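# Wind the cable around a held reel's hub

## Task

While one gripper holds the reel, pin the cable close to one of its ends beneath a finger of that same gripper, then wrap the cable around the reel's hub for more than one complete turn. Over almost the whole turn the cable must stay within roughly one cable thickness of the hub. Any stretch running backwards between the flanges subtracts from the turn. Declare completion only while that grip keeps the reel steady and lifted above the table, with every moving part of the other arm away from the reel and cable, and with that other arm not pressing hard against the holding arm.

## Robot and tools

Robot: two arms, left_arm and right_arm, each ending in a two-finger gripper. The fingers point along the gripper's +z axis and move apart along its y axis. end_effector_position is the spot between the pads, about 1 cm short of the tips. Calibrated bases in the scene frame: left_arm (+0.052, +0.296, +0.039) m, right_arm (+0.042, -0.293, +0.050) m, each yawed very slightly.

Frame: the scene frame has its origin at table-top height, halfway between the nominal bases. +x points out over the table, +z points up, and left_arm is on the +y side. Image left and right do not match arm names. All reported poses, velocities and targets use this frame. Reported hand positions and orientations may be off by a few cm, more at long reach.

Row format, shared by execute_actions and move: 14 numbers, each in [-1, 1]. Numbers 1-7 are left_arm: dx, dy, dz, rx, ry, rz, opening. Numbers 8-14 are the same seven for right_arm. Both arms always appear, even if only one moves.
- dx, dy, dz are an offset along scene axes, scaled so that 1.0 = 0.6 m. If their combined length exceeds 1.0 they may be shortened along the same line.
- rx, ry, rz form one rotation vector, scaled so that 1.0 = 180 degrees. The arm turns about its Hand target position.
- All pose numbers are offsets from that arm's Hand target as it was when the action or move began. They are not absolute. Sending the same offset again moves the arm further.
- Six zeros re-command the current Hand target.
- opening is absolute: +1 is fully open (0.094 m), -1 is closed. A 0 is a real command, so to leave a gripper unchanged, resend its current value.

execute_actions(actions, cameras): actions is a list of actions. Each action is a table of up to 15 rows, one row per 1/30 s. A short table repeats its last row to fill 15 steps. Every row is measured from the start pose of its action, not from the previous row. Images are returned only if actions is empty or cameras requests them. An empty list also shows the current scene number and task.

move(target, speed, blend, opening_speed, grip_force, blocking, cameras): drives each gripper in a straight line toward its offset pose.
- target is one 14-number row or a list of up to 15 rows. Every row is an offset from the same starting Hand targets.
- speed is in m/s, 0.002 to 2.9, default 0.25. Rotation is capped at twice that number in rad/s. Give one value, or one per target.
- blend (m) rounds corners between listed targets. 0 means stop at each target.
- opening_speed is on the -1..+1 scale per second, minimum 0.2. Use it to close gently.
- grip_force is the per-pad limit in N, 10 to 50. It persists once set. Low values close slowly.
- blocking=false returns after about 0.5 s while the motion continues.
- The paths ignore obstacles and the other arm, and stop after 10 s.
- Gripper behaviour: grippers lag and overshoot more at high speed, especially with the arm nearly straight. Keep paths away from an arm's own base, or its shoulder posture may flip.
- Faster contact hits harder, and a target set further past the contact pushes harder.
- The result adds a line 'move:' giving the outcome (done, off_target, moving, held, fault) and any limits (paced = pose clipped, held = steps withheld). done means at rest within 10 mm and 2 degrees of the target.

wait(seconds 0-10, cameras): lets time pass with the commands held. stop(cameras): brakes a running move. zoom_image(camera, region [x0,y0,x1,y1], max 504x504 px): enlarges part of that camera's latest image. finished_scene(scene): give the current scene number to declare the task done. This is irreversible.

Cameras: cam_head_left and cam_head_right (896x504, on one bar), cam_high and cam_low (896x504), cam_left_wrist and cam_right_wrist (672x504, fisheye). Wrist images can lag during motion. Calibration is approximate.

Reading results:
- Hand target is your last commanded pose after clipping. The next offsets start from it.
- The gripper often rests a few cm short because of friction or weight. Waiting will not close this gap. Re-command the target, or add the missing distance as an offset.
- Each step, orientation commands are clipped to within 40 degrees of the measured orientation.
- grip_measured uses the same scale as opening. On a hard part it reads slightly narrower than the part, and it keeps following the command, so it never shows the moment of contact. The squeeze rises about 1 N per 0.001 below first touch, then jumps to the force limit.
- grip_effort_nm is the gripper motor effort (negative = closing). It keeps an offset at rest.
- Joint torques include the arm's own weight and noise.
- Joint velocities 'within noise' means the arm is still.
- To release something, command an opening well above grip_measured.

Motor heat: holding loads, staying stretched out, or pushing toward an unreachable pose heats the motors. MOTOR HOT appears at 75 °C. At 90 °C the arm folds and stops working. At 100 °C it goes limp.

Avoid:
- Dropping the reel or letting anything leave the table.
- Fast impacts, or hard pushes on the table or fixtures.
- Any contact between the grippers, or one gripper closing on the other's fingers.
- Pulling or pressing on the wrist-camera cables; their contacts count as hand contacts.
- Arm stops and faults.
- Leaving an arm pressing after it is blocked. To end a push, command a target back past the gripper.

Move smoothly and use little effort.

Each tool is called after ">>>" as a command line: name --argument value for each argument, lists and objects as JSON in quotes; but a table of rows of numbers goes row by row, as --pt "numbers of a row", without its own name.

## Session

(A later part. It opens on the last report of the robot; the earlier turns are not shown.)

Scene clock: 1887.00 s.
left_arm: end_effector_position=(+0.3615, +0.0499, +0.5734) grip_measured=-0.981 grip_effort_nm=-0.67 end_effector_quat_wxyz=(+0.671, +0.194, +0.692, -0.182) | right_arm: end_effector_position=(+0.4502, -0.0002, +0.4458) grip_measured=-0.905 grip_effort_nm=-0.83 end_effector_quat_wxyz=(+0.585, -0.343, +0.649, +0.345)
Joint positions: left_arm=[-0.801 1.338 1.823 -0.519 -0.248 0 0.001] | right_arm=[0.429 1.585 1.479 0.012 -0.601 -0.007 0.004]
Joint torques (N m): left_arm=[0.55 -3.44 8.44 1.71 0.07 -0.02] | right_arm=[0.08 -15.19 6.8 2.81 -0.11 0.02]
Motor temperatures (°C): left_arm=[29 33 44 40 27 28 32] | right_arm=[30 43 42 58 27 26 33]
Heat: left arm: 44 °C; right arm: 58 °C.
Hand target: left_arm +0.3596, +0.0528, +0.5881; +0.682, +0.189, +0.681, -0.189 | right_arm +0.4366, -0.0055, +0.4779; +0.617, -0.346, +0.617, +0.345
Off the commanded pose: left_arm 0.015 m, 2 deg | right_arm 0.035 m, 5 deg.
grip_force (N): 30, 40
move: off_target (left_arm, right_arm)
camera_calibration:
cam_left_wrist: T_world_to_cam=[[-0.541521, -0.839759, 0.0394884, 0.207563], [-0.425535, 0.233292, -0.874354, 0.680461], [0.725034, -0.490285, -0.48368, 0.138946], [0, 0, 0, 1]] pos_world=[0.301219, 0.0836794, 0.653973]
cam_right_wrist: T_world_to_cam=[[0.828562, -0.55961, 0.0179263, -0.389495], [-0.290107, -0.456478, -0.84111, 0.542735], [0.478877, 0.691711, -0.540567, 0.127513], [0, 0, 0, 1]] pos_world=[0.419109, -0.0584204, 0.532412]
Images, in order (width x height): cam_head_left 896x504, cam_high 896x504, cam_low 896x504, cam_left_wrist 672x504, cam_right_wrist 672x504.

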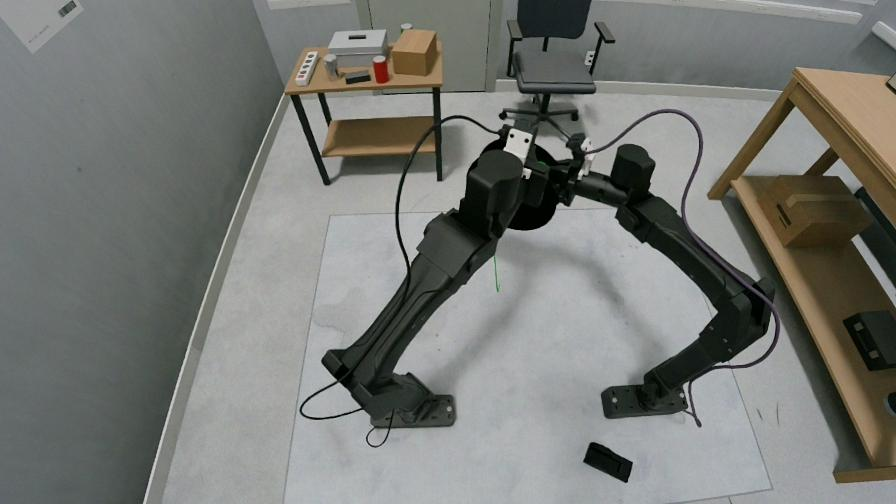

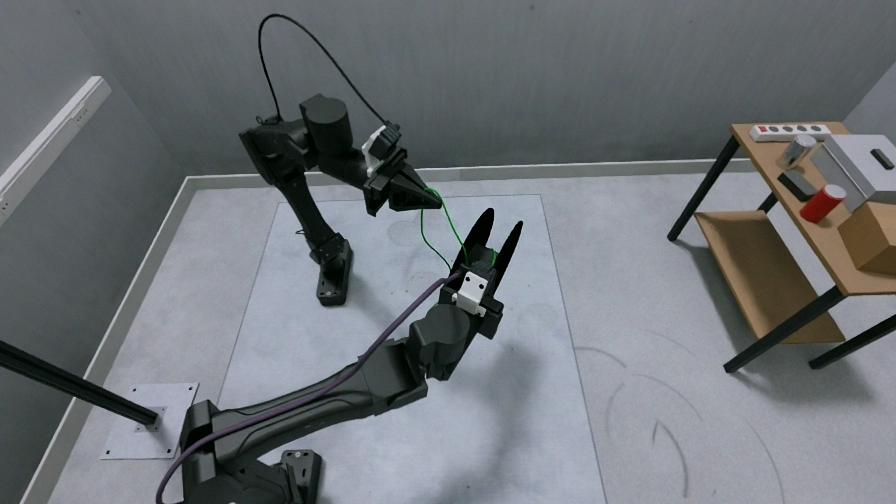

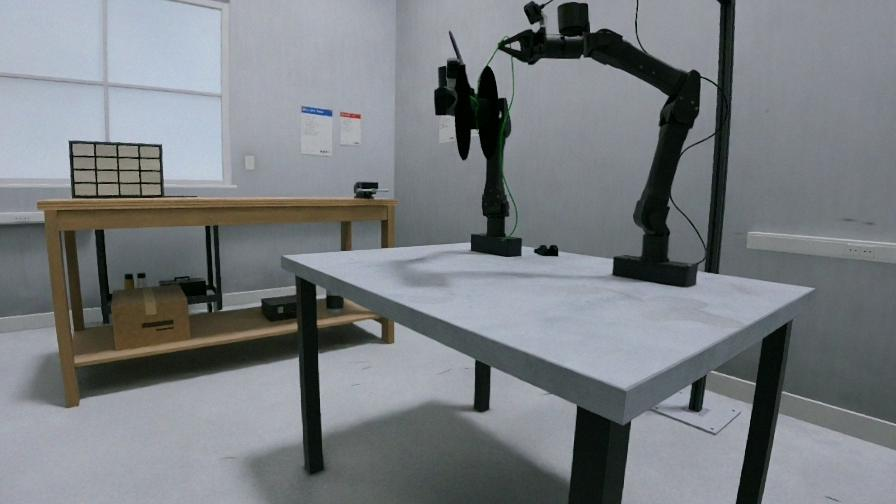

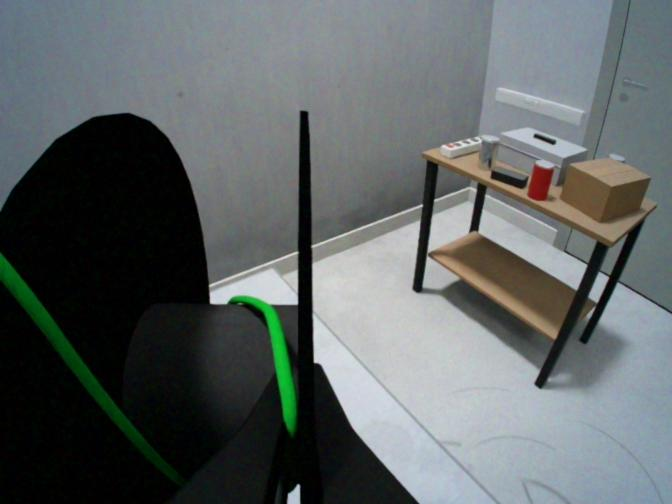

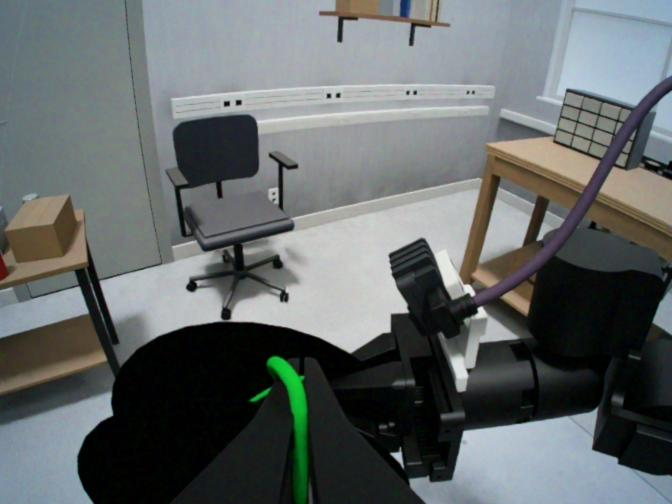

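>>> move --target '[0.0973, 0.092, 0.0033, 0, 0, 0, -1, 0, 0, 0, 0, 0, 0, -1]' --speed 0.08 --cameras '["cam_high", "cam_low", "cam_left_wrist", "cam_right_wrist"]'

Scene clock: 1906.90 s.
left_arm: end_effector_position=(+0.4213, +0.1046, +0.5705) grip_measured=-0.981 grip_effort_nm=-0.67 end_effector_quat_wxyz=(+0.664, +0.192, +0.699, -0.186) | right_arm: end_effector_position=(+0.4499, -0.0004, +0.4482) grip_measured=-0.905 grip_effort_nm=-0.83 end_effector_quat_wxyz=(+0.589, -0.343, +0.646, +0.345)
Joint positions: left_arm=[-0.448 1.402 1.875 -0.524 0.108 0 0.001] | right_arm=[0.429 1.583 1.479 0.019 -0.601 -0.007 0.004]
Joint torques (N m): left_arm=[0.61 -4.19 8.68 1.77 0.1 0.03] | right_arm=[0.06 -14.91 6.82 2.72 -0.1 0.04]
Motor temperatures (°C): left_arm=[29 32 43 41 27 28 32] | right_arm=[30 44 42 55 27 26 33]
Heat: left arm: 43 °C; right arm: 55 °C.
Hand target: left_arm +0.4180, +0.1080, +0.5901; +0.682, +0.189, +0.681, -0.189 | right_arm +0.4367, -0.0055, +0.4778; +0.617, -0.346, +0.617, +0.345
Off the commanded pose: left_arm 0.020 m, 3 deg | right_arm 0.033 m, 5 deg.
grip_force (N): 30, 40
move: off_target (left_arm, right_arm)
camera_calibration:
cam_left_wrist: T_world_to_cam=[[-0.54344, -0.837714, 0.0539253, 0.278362], [-0.443475, 0.23196, -0.865751, 0.693327], [0.712743, -0.494398, -0.497562, 0.134523], [0, 0, 0, 1]] pos_world=[0.362866, 0.138871, 0.652171]
cam_right_wrist: T_world_to_cam=[[0.828394, -0.55968, 0.0228272, -0.391449], [-0.283001, -0.453349, -0.845213, 0.543253], [0.483398, 0.693709, -0.533942, 0.124143], [0, 0, 0, 1]] pos_world=[0.418005, -0.0589223, 0.534386]
Images, in order (width x height): cam_high 896x504, cam_low 896x504, cam_left_wrist 672x504, cam_right_wrist 672x504.

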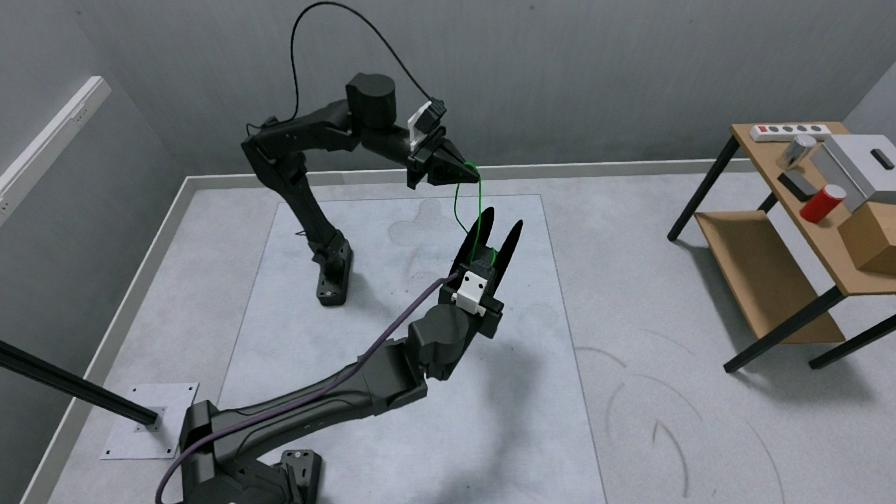

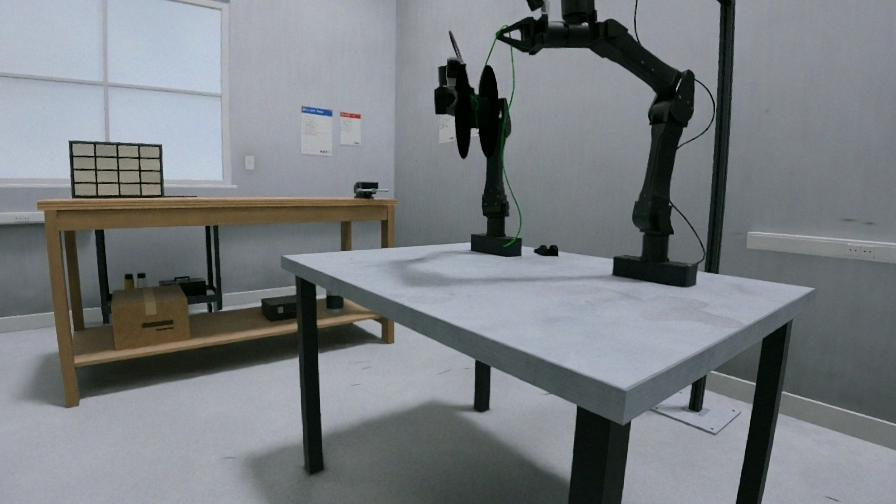

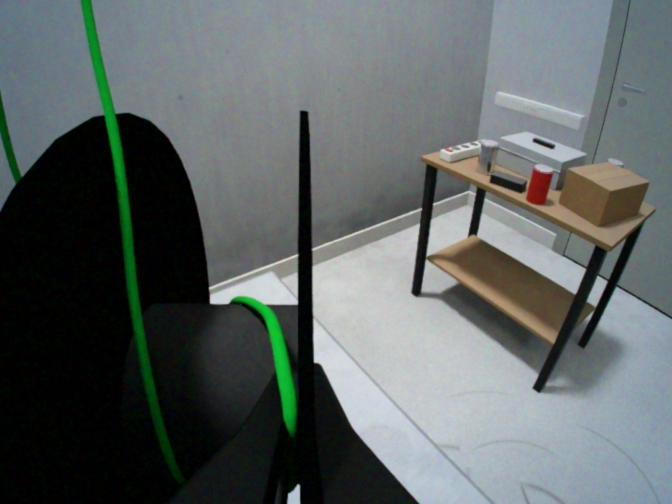

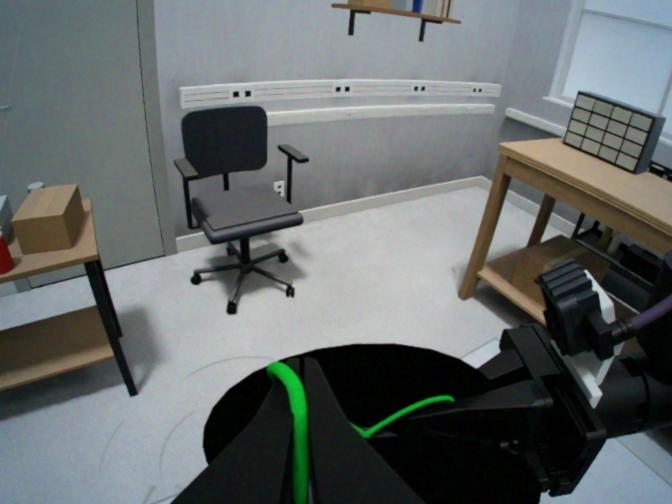

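>>> move --target '[0.075, 0.0917, -0.0917, 0, 0, -0.0556, -1, 0, 0, 0, 0, 0, 0, -1]' --speed 0.08 --cameras '["cam_high", "cam_low", "cam_left_wrist", "cam_right_wrist"]'

Scene clock: 1911.97 s.
left_arm: end_effector_position=(+0.4597, +0.1559, +0.5244) grip_measured=-0.981 grip_effort_nm=-0.67 end_effector_quat_wxyz=(+0.643, +0.251, +0.675, -0.261) | right_arm: end_effector_position=(+0.4499, -0.0004, +0.4509) grip_measured=-0.905 grip_effort_nm=-0.83 end_effector_quat_wxyz=(+0.593, -0.344, +0.642, +0.344)
Joint positions: left_arm=[-0.085 1.423 1.659 -0.283 0.671 0 0.001] | right_arm=[0.429 1.583 1.479 0.031 -0.601 -0.007 0.004]
Joint torques (N m): left_arm=[1.29 -5.11 6.58 1.89 -0.1 0.03] | right_arm=[0.09 -14.78 6.84 2.61 -0.09 0.05]
Motor temperatures (°C): left_arm=[29 32 43 41 27 28 32] | right_arm=[30 46 42 55 27 26 33]
Heat: left arm: 43 °C; right arm: 55 °C.
Hand target: left_arm +0.4631, +0.1630, +0.5349; +0.662, +0.248, +0.662, -0.248 | right_arm +0.4366, -0.0055, +0.4779; +0.617, -0.346, +0.617, +0.345
Off the commanded pose: left_arm 0.013 m, 3 deg | right_arm 0.030 m, 4 deg.
grip_force (N): 30, 40
move: off_target (left_arm, right_arm)
camera_calibration:
cam_left_wrist: T_world_to_cam=[[-0.698165, -0.711775, 0.0770804, 0.384007], [-0.394108, 0.292209, -0.871374, 0.629436], [0.597699, -0.638741, -0.484527, 0.178153], [0, 0, 0, 1]] pos_world=[0.409684, 0.203193, 0.605195]
cam_right_wrist: T_world_to_cam=[[0.828116, -0.559798, 0.029151, -0.394282], [-0.273827, -0.449357, -0.850351, 0.543801], [0.489124, 0.696207, -0.525408, 0.119027], [0, 0, 0, 1]] pos_world=[0.4172, -0.0592245, 0.536452]
Images, in order (width x height): cam_high 896x504, cam_low 896x504, cam_left_wrist 672x504, cam_right_wrist 672x504.

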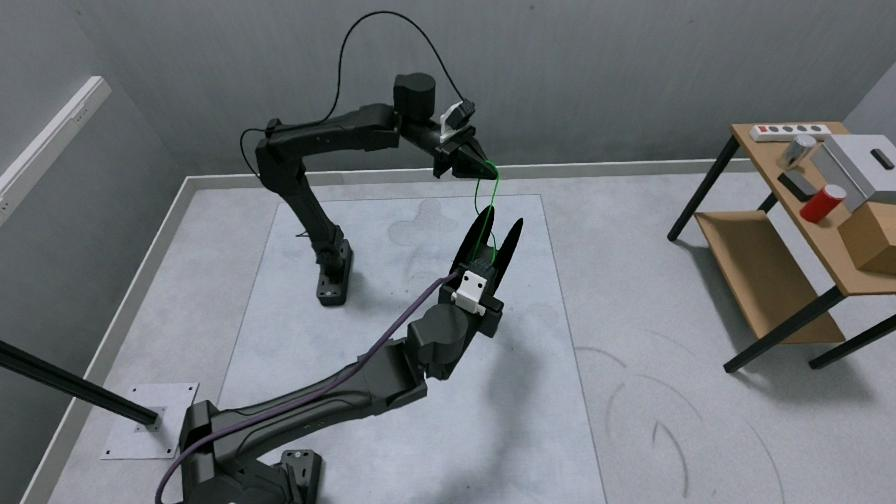

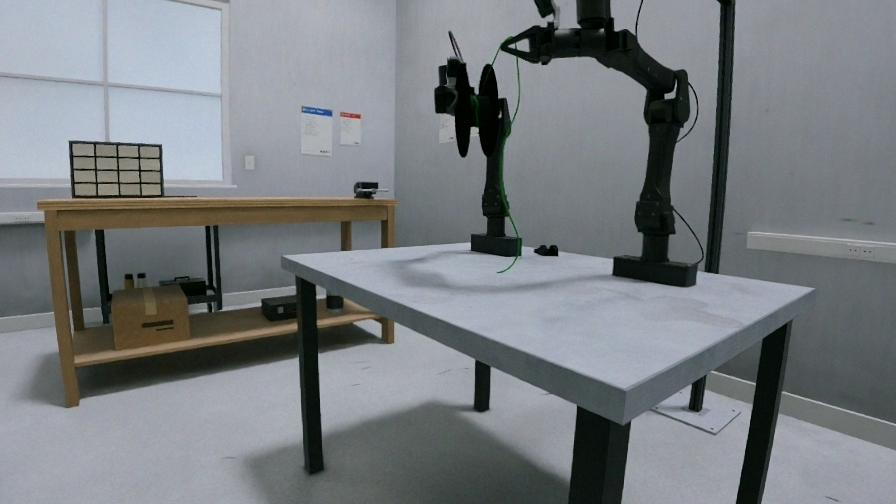

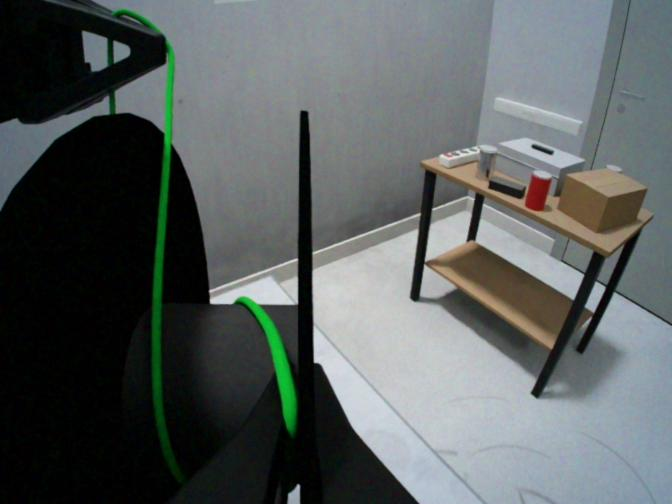

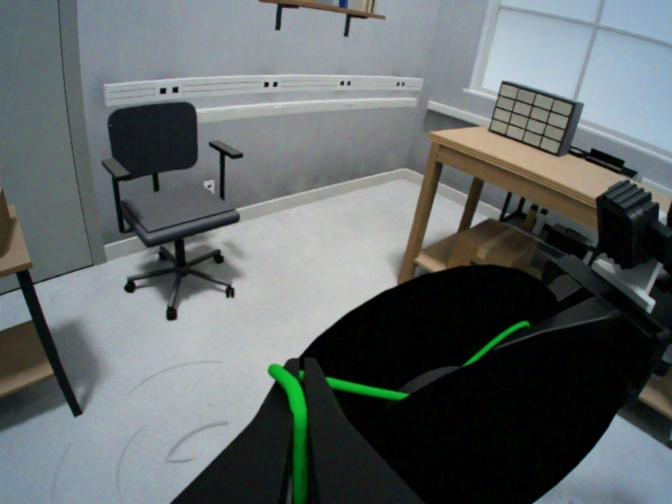

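>>> move --target '[0.0573, 0.0523, -0.0882, 0, 0, -0.0556, -1, 0, 0, 0, 0, 0, 0, -1]' --speed 0.08 --cameras '["cam_high", "cam_low", "cam_left_wrist", "cam_right_wrist"]'

Scene clock: 1922.27 s.
left_arm: end_effector_position=(+0.4827, +0.1755, +0.4785) grip_measured=-0.981 grip_effort_nm=-0.67 end_effector_quat_wxyz=(+0.615, +0.325, +0.635, -0.338) | right_arm: end_effector_position=(+0.4507, -0.0007, +0.4521) grip_measured=-0.906 grip_effort_nm=-0.83 end_effector_quat_wxyz=(+0.595, -0.342, +0.641, +0.343)
Joint positions: left_arm=[0.069 1.557 1.567 -0.044 1.06 0.001 0.001] | right_arm=[0.429 1.583 1.479 0.036 -0.596 -0.006 0.004]
Joint torques (N m): left_arm=[2.67 -5.97 6.56 1.72 -0.51 0.03] | right_arm=[0.09 -14.74 6.9 2.54 -0.12 0.02]
Motor temperatures (°C): left_arm=[29 32 42 42 27 28 32] | right_arm=[30 48 42 55 27 26 33]
Heat: left arm: 42 °C; right arm: 55 °C.
Hand target: left_arm +0.4974, +0.1944, +0.4821; +0.638, +0.305, +0.638, -0.304 | right_arm +0.4366, -0.0055, +0.4779; +0.617, -0.346, +0.617, +0.345
Off the commanded pose: left_arm 0.024 m, 5 deg | right_arm 0.030 m, 4 deg.
grip_force (N): 30, 40
move: off_target (left_arm, right_arm)
camera_calibration:
cam_left_wrist: T_world_to_cam=[[-0.845176, -0.528998, 0.0764149, 0.456751], [-0.30573, 0.361207, -0.880942, 0.542561], [0.438415, -0.767913, -0.467014, 0.245913], [0, 0, 0, 1]] pos_world=[0.4441, 0.234484, 0.557907]
cam_right_wrist: T_world_to_cam=[[0.82559, -0.563439, 0.0306309, -0.394617], [-0.272655, -0.445861, -0.852565, 0.545269], [0.494026, 0.695517, -0.521722, 0.115722], [0, 0, 0, 1]] pos_world=[0.417292, -0.0597149, 0.53734]
Images, in order (width x height): cam_high 896x504, cam_low 896x504, cam_left_wrist 672x504, cam_right_wrist 672x504.

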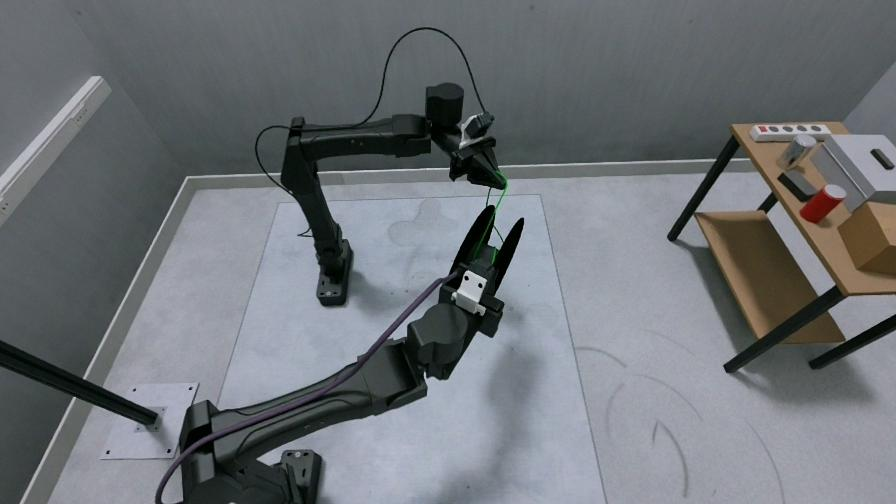

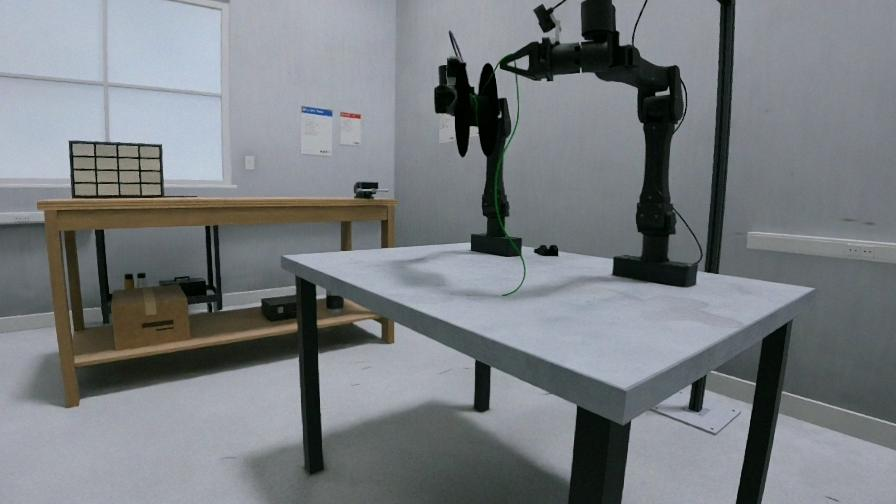

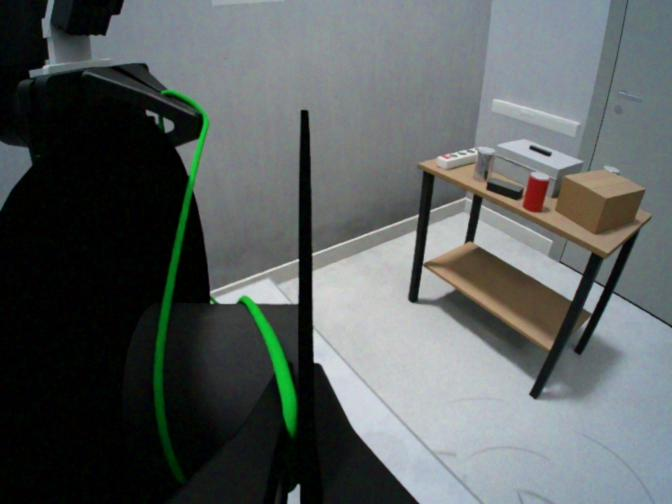

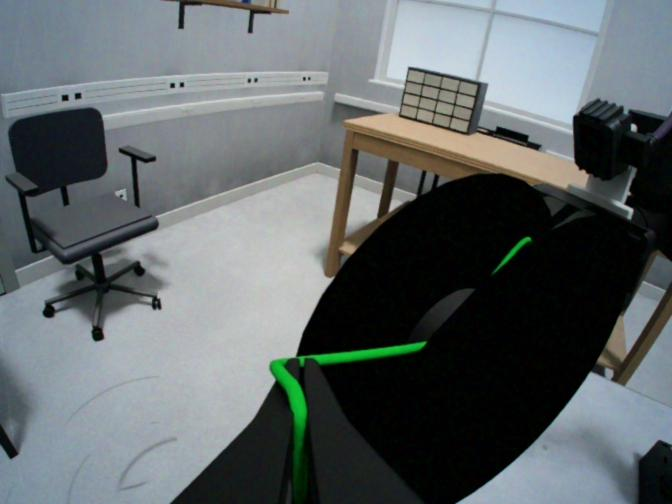

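>>> move --target '[0.0493, -0.0273, -0.0435, 0, 0, 0, -1, 0, 0, 0, 0, 0, 0, -1]' --speed 0.06 --cameras '["cam_high", "cam_low", "cam_left_wrist", "cam_right_wrist"]'

Scene clock: 1930.73 s.
left_arm: end_effector_position=(+0.5092, +0.1652, +0.4573) grip_measured=-0.981 grip_effort_nm=-0.67 end_effector_quat_wxyz=(+0.619, +0.330, +0.629, -0.336) | right_arm: end_effector_position=(+0.4524, -0.0018, +0.4521) grip_measured=-0.906 grip_effort_nm=-0.83 end_effector_quat_wxyz=(+0.597, -0.339, +0.643, +0.339)
Joint positions: left_arm=[0.035 1.639 1.555 0.068 1.031 0.001 0.001] | right_arm=[0.429 1.583 1.479 0.037 -0.585 -0.006 0.004]
Joint torques (N m): left_arm=[1.03 -6.48 6.65 1.66 -0.74 0.02] | right_arm=[0.05 -14.72 6.9 2.54 -0.23 0.02]
Heat: left arm: 42 °C; right arm: 54 °C.
Hand target: left_arm +0.5269, +0.1780, +0.4560; +0.638, +0.305, +0.638, -0.304 | right_arm +0.4366, -0.0055, +0.4779; +0.617, -0.346, +0.617, +0.345
Off the commanded pose: left_arm 0.022 m, 5 deg | right_arm 0.031 m, 4 deg.
grip_force (N): 30, 40
move: off_target (left_arm, right_arm)
camera_calibration:
cam_left_wrist: T_world_to_cam=[[-0.848992, -0.524885, 0.0608988, 0.483604], [-0.288802, 0.364413, -0.885323, 0.528565], [0.4425, -0.769219, -0.460972, 0.211732], [0, 0, 0, 1]] pos_world=[0.469535, 0.224089, 0.536102]
cam_right_wrist: T_world_to_cam=[[0.819103, -0.572782, 0.0314968, -0.394206], [-0.277116, -0.443168, -0.852531, 0.547276], [0.502272, 0.689582, -0.521727, 0.111846], [0, 0, 0, 1]] pos_world=[0.418377, -0.0603861, 0.537339]
Images, in order (width x height): cam_high 896x504, cam_low 896x504, cam_left_wrist 672x504, cam_right_wrist 672x504.

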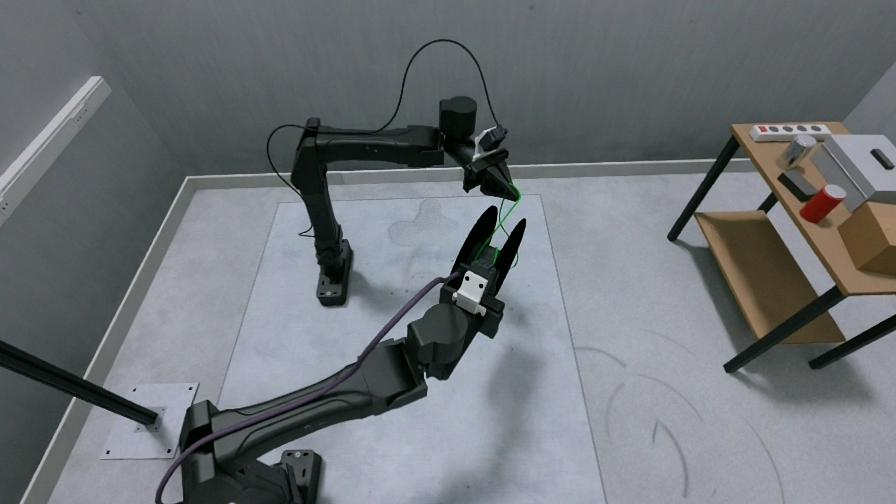

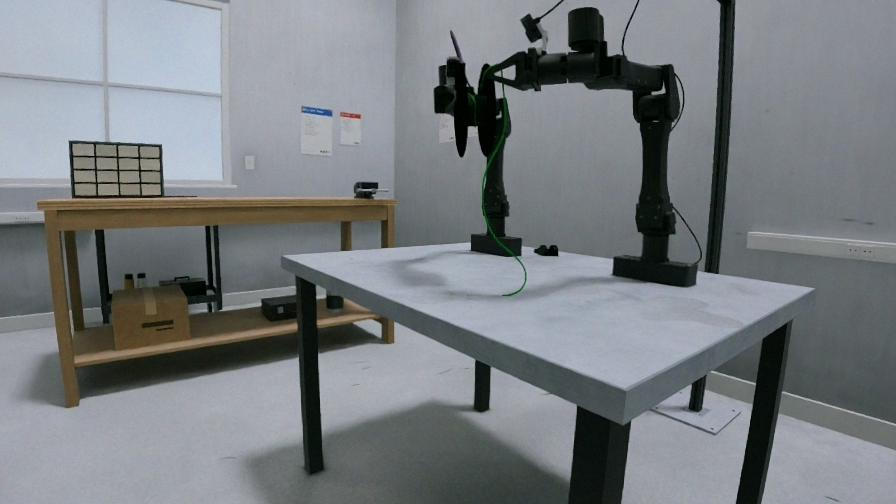

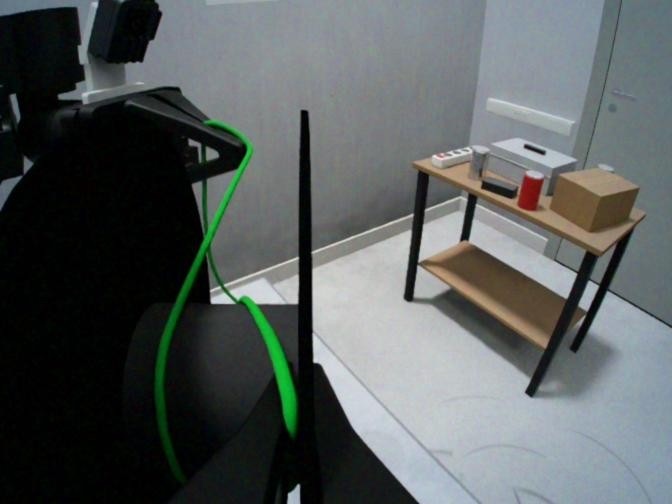

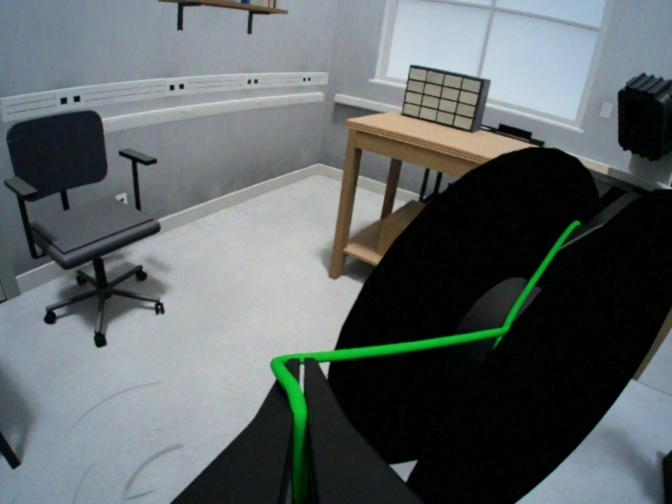

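>>> move --target '[0.014, -0.005, -0.03, 0, 0, 0, -1, 0, 0, 0, 0, 0, 0, -1]' --speed 0.06 --cameras '["cam_high", "cam_low", "cam_left_wrist", "cam_right_wrist"]'

Scene clock: 1946.07 s.
left_arm: end_effector_position=(+0.5308, +0.1720, +0.4370) grip_measured=-0.981 grip_effort_nm=-0.67 end_effector_quat_wxyz=(+0.630, +0.308, +0.640, -0.314) | right_arm: end_effector_position=(+0.4518, -0.0015, +0.4510) grip_measured=-0.906 grip_effort_nm=-0.83 end_effector_quat_wxyz=(+0.595, -0.340, +0.644, +0.341)
Joint positions: left_arm=[0.032 1.674 1.512 0.145 0.959 0.001 0.001] | right_arm=[0.429 1.583 1.479 0.032 -0.589 -0.006 0.004]
Joint torques (N m): left_arm=[0.29 -7.16 6.84 1.66 -0.16 -0.02] | right_arm=[0.05 -14.71 6.89 2.59 -0.22 0.01]
Heat: left arm: 42 °C; right arm: 53 °C.
Hand target: left_arm +0.5353, +0.1749, +0.4380; +0.638, +0.305, +0.638, -0.304 | right_arm +0.4366, -0.0055, +0.4779; +0.617, -0.346, +0.617, +0.345
Off the commanded pose: left_arm 0.006 m, 2 deg | right_arm 0.031 m, 4 deg.
grip_force (N): 30, 40
move: off_target (right_arm)
camera_calibration:
cam_left_wrist: T_world_to_cam=[[-0.810513, -0.582643, 0.0599538, 0.496644], [-0.313179, 0.3446, -0.884969, 0.530577], [0.494961, -0.736056, -0.461774, 0.164869], [0, 0, 0, 1]] pos_world=[0.487099, 0.227883, 0.515901]
cam_right_wrist: T_world_to_cam=[[0.821401, -0.56963, 0.0286623, -0.393133], [-0.279464, -0.445775, -0.850402, 0.546437], [0.497191, 0.690512, -0.525352, 0.115339], [0, 0, 0, 1]] pos_world=[0.418284, -0.0599948, 0.536553]
Images, in order (width x height): cam_high 896x504, cam_low 896x504, cam_left_wrist 672x504, cam_right_wrist 672x504.

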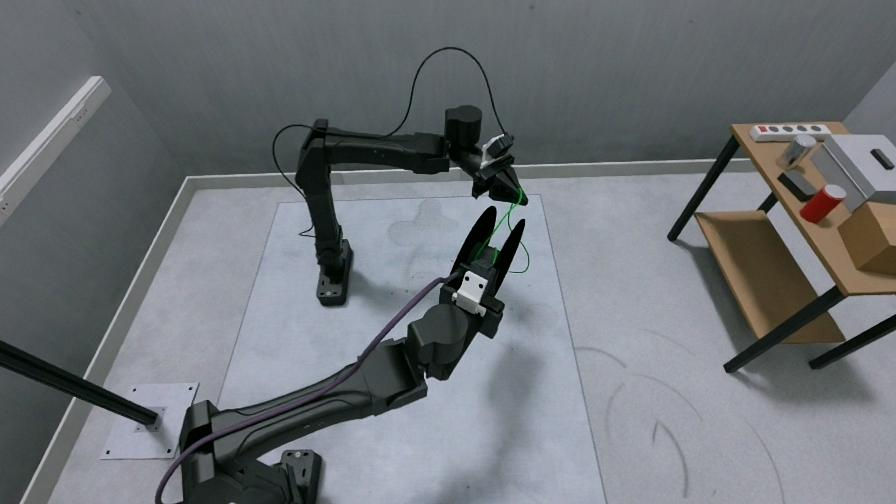

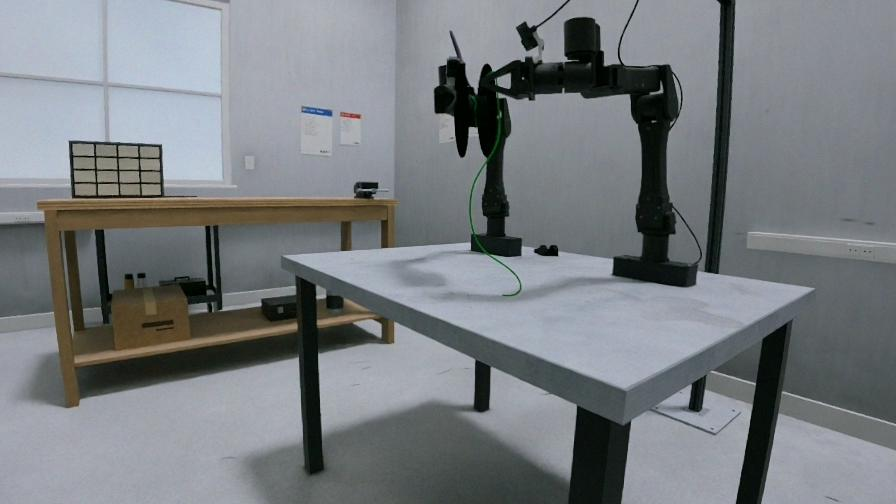

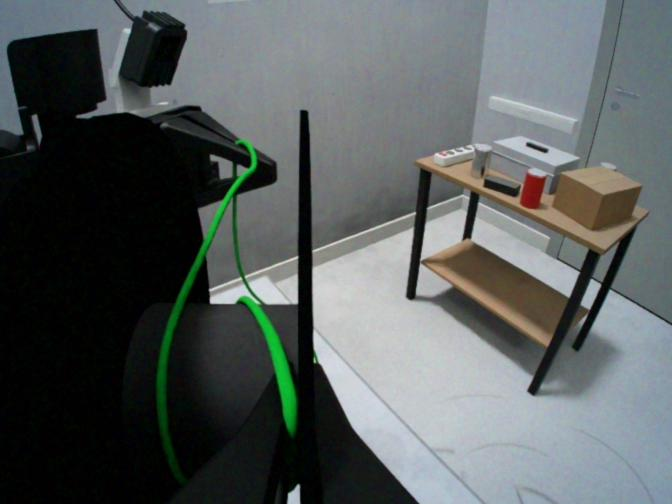

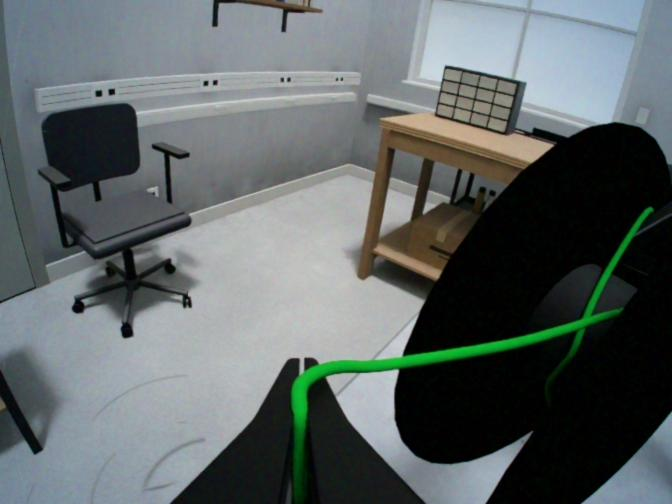

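>>> zoom_image --camera "cam_right_wrist" --region '[460, 180, 672, 440]'

>>> zoom_image --camera "cam_left_wrist" --region '[110, 100, 340, 504]'

>>> zoom_image --camera "cam_low" --region '[420, 30, 560, 180]'

Scaled by 1.938 from the camera's 672x504 image, which has a finer 960x720 frame.

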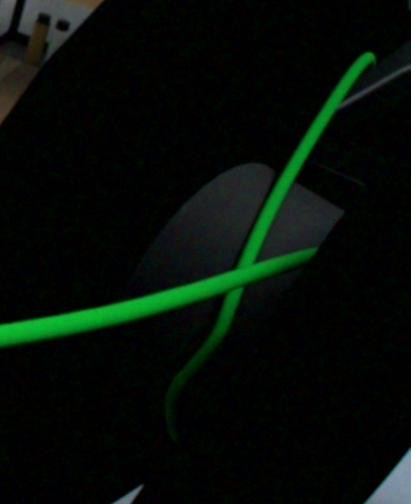

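Scaled by 1.248 from the camera's 672x504 image, which has a finer 960x720 frame.

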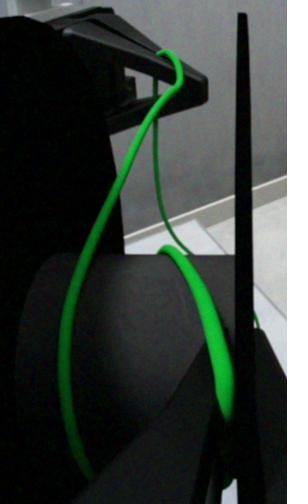

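Scaled by 3.360 from the camera's 896x504 image, which has a finer 1280x720 frame.

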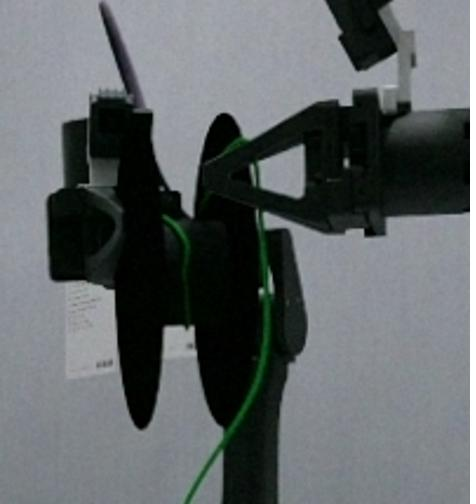

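>>> move --target '[-0.0222, -0.0173, -0.085, 0, 0, 0, -1, 0, 0, 0, 0, 0, 0, -1]' --speed 0.05 --cameras '["cam_high", "cam_low", "cam_left_wrist", "cam_right_wrist"]'

Scene clock: 1963.77 s.
left_arm: end_effector_position=(+0.5284, +0.1642, +0.3669) grip_measured=-0.981 grip_effort_nm=-0.67 end_effector_quat_wxyz=(+0.618, +0.301, +0.653, -0.318) | right_arm: end_effector_position=(+0.4517, -0.0015, +0.4496) grip_measured=-0.906 grip_effort_nm=-0.83 end_effector_quat_wxyz=(+0.593, -0.340, +0.646, +0.341)
Joint positions: left_arm=[0.01 1.674 1.261 0.358 0.933 0.001 0.001] | right_arm=[0.429 1.583 1.479 0.025 -0.589 -0.006 0.004]
Joint torques (N m): left_arm=[-0.27 -10.78 6.56 1.63 -0.16 0] | right_arm=[0.08 -14.79 6.87 2.66 -0.22 0.01]
Heat: left arm: 42 °C; right arm: 54 °C.
Hand target: left_arm +0.5220, +0.1646, +0.3871; +0.638, +0.305, +0.638, -0.304 | right_arm +0.4366, -0.0055, +0.4779; +0.617, -0.346, +0.617, +0.345
Off the commanded pose: left_arm 0.021 m, 3 deg | right_arm 0.032 m, 4 deg.
grip_force (N): 30, 40
move: off_target (left_arm, right_arm)
camera_calibration:
cam_left_wrist: T_world_to_cam=[[-0.805135, -0.585975, 0.0915987, 0.480516], [-0.348752, 0.342838, -0.872258, 0.484892], [0.479718, -0.734231, -0.480391, 0.14253], [0, 0, 0, 1]] pos_world=[0.487613, 0.219981, 0.447407]
cam_right_wrist: T_world_to_cam=[[0.821601, -0.569499, 0.0253337, -0.391669], [-0.2844, -0.448, -0.847592, 0.546103], [0.494053, 0.689178, -0.530043, 0.118247], [0, 0, 0, 1]] pos_world=[0.418687, -0.0598938, 0.535471]
Images, in order (width x height): cam_high 896x504, cam_low 896x504, cam_left_wrist 672x504, cam_right_wrist 672x504.

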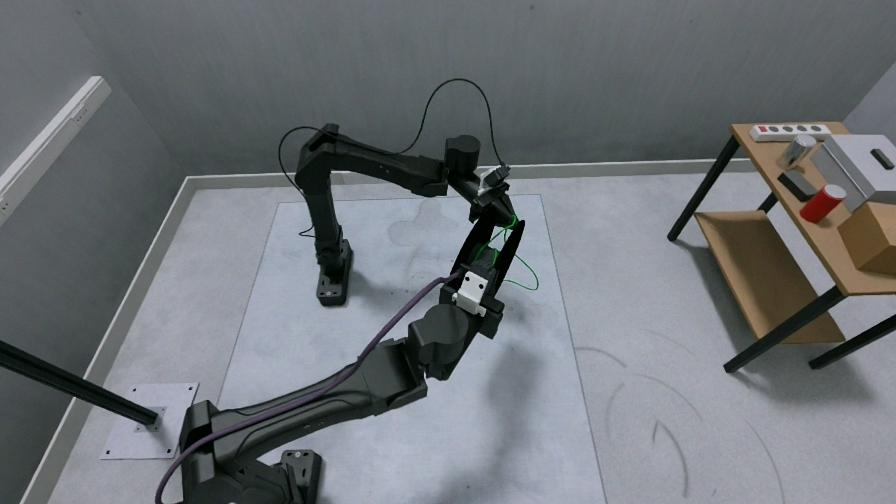

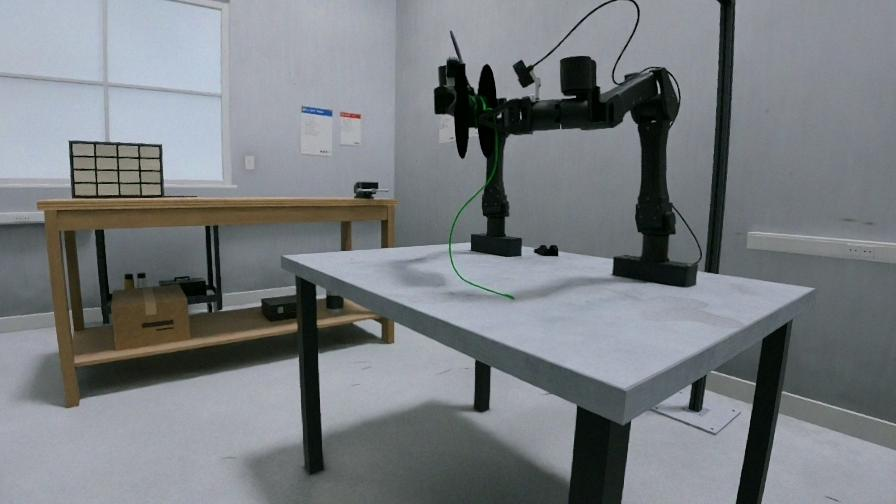

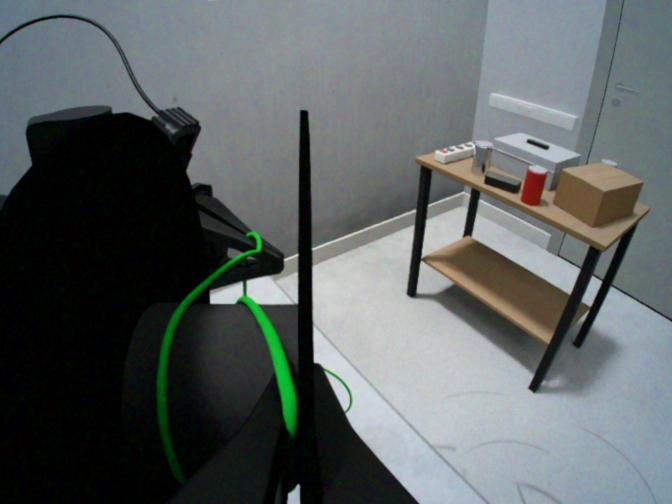

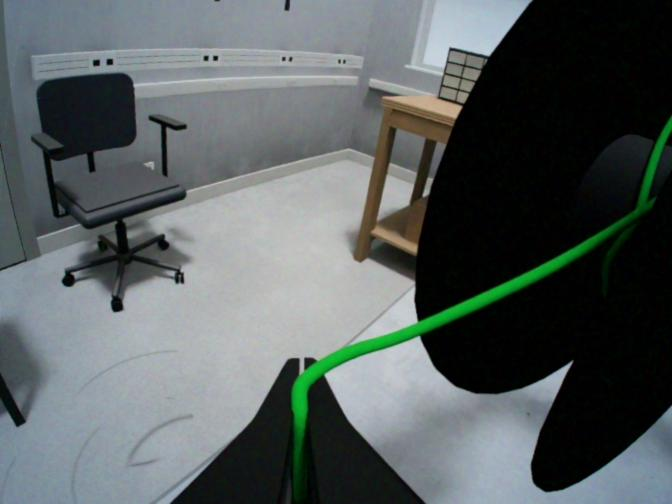

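>>> move --target '[0, 0, -0.045, 0, 0, 0, -1, 0, 0, 0, 0, 0, 0, -1]' --speed 0.04 --cameras '["cam_low", "cam_left_wrist", "cam_right_wrist"]'

Scene clock: 1979.10 s.
left_arm: end_effector_position=(+0.5239, +0.1632, +0.3504) grip_measured=-0.981 grip_effort_nm=-0.67 end_effector_quat_wxyz=(+0.626, +0.305, +0.645, -0.315) | right_arm: end_effector_position=(+0.4515, -0.0016, +0.4481) grip_measured=-0.906 grip_effort_nm=-0.83 end_effector_quat_wxyz=(+0.590, -0.339, +0.648, +0.341)
Joint positions: left_arm=[0.008 1.674 1.176 0.467 0.932 0.001 0.001] | right_arm=[0.429 1.583 1.479 0.018 -0.589 -0.006 0.004]
Joint torques (N m): left_arm=[-0.05 -9.07 6.19 1.58 -0.16 0.01] | right_arm=[0.08 -14.87 6.82 2.74 -0.22 0]
Motor temperatures (°C): left_arm=[29 34 41 40 27 28 32] | right_arm=[30 53 42 56 27 26 34]
Heat: left arm: 41 °C; right arm: 56 °C.
Hand target: left_arm +0.5220, +0.1646, +0.3600; +0.638, +0.304, +0.638, -0.304 | right_arm +0.4366, -0.0055, +0.4779; +0.617, -0.346, +0.617, +0.345
Off the commanded pose: left_arm 0.010 m, 2 deg | right_arm 0.034 m, 5 deg.
grip_force (N): 30, 40
move: off_target (right_arm)
camera_calibration:
cam_left_wrist: T_world_to_cam=[[-0.808024, -0.584782, 0.0716052, 0.486208], [-0.326857, 0.343845, -0.880304, 0.46042], [0.490165, -0.734711, -0.468975, 0.126675], [0, 0, 0, 1]] pos_world=[0.481268, 0.219083, 0.429903]
cam_right_wrist: T_world_to_cam=[[0.821706, -0.569499, 0.0216964, -0.389955], [-0.289795, -0.450307, -0.844537, 0.545798], [0.490733, 0.687673, -0.535058, 0.121264], [0, 0, 0, 1]] pos_world=[0.41909, -0.0596923, 0.53429]
Images, in order (width x height): cam_low 896x504, cam_left_wrist 672x504, cam_right_wrist 672x504.

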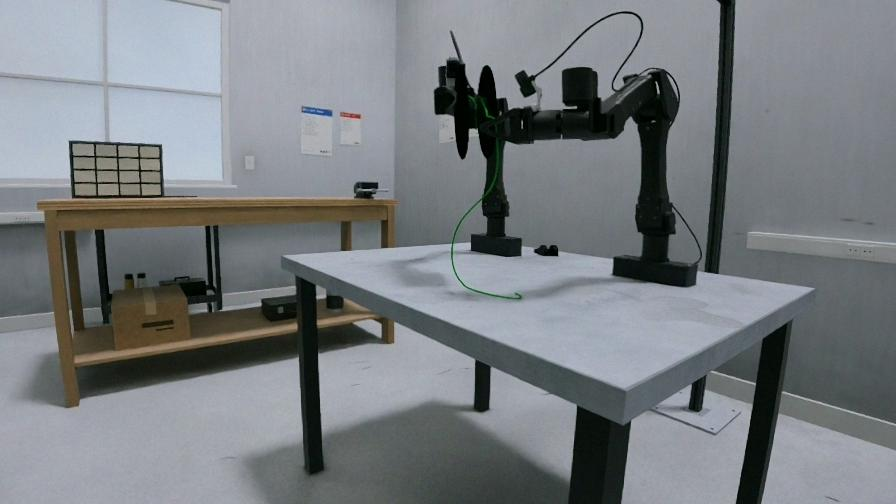

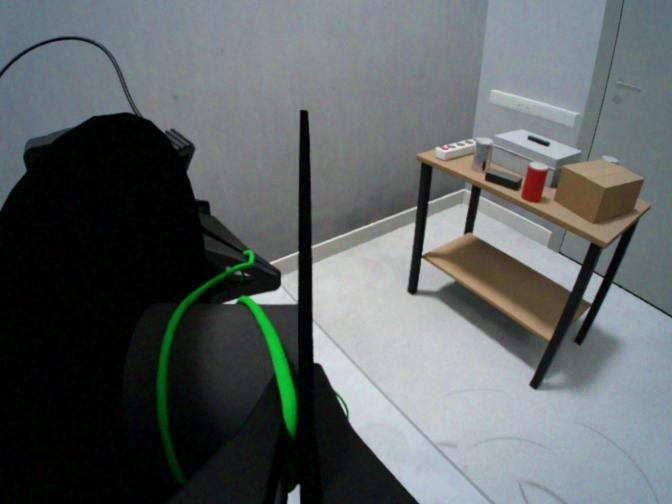

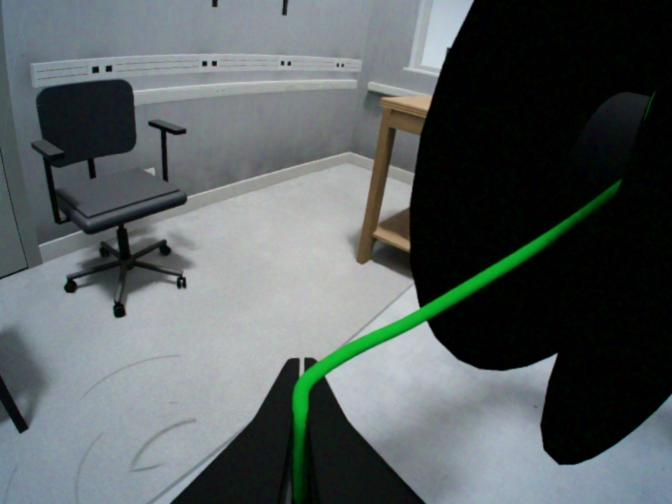

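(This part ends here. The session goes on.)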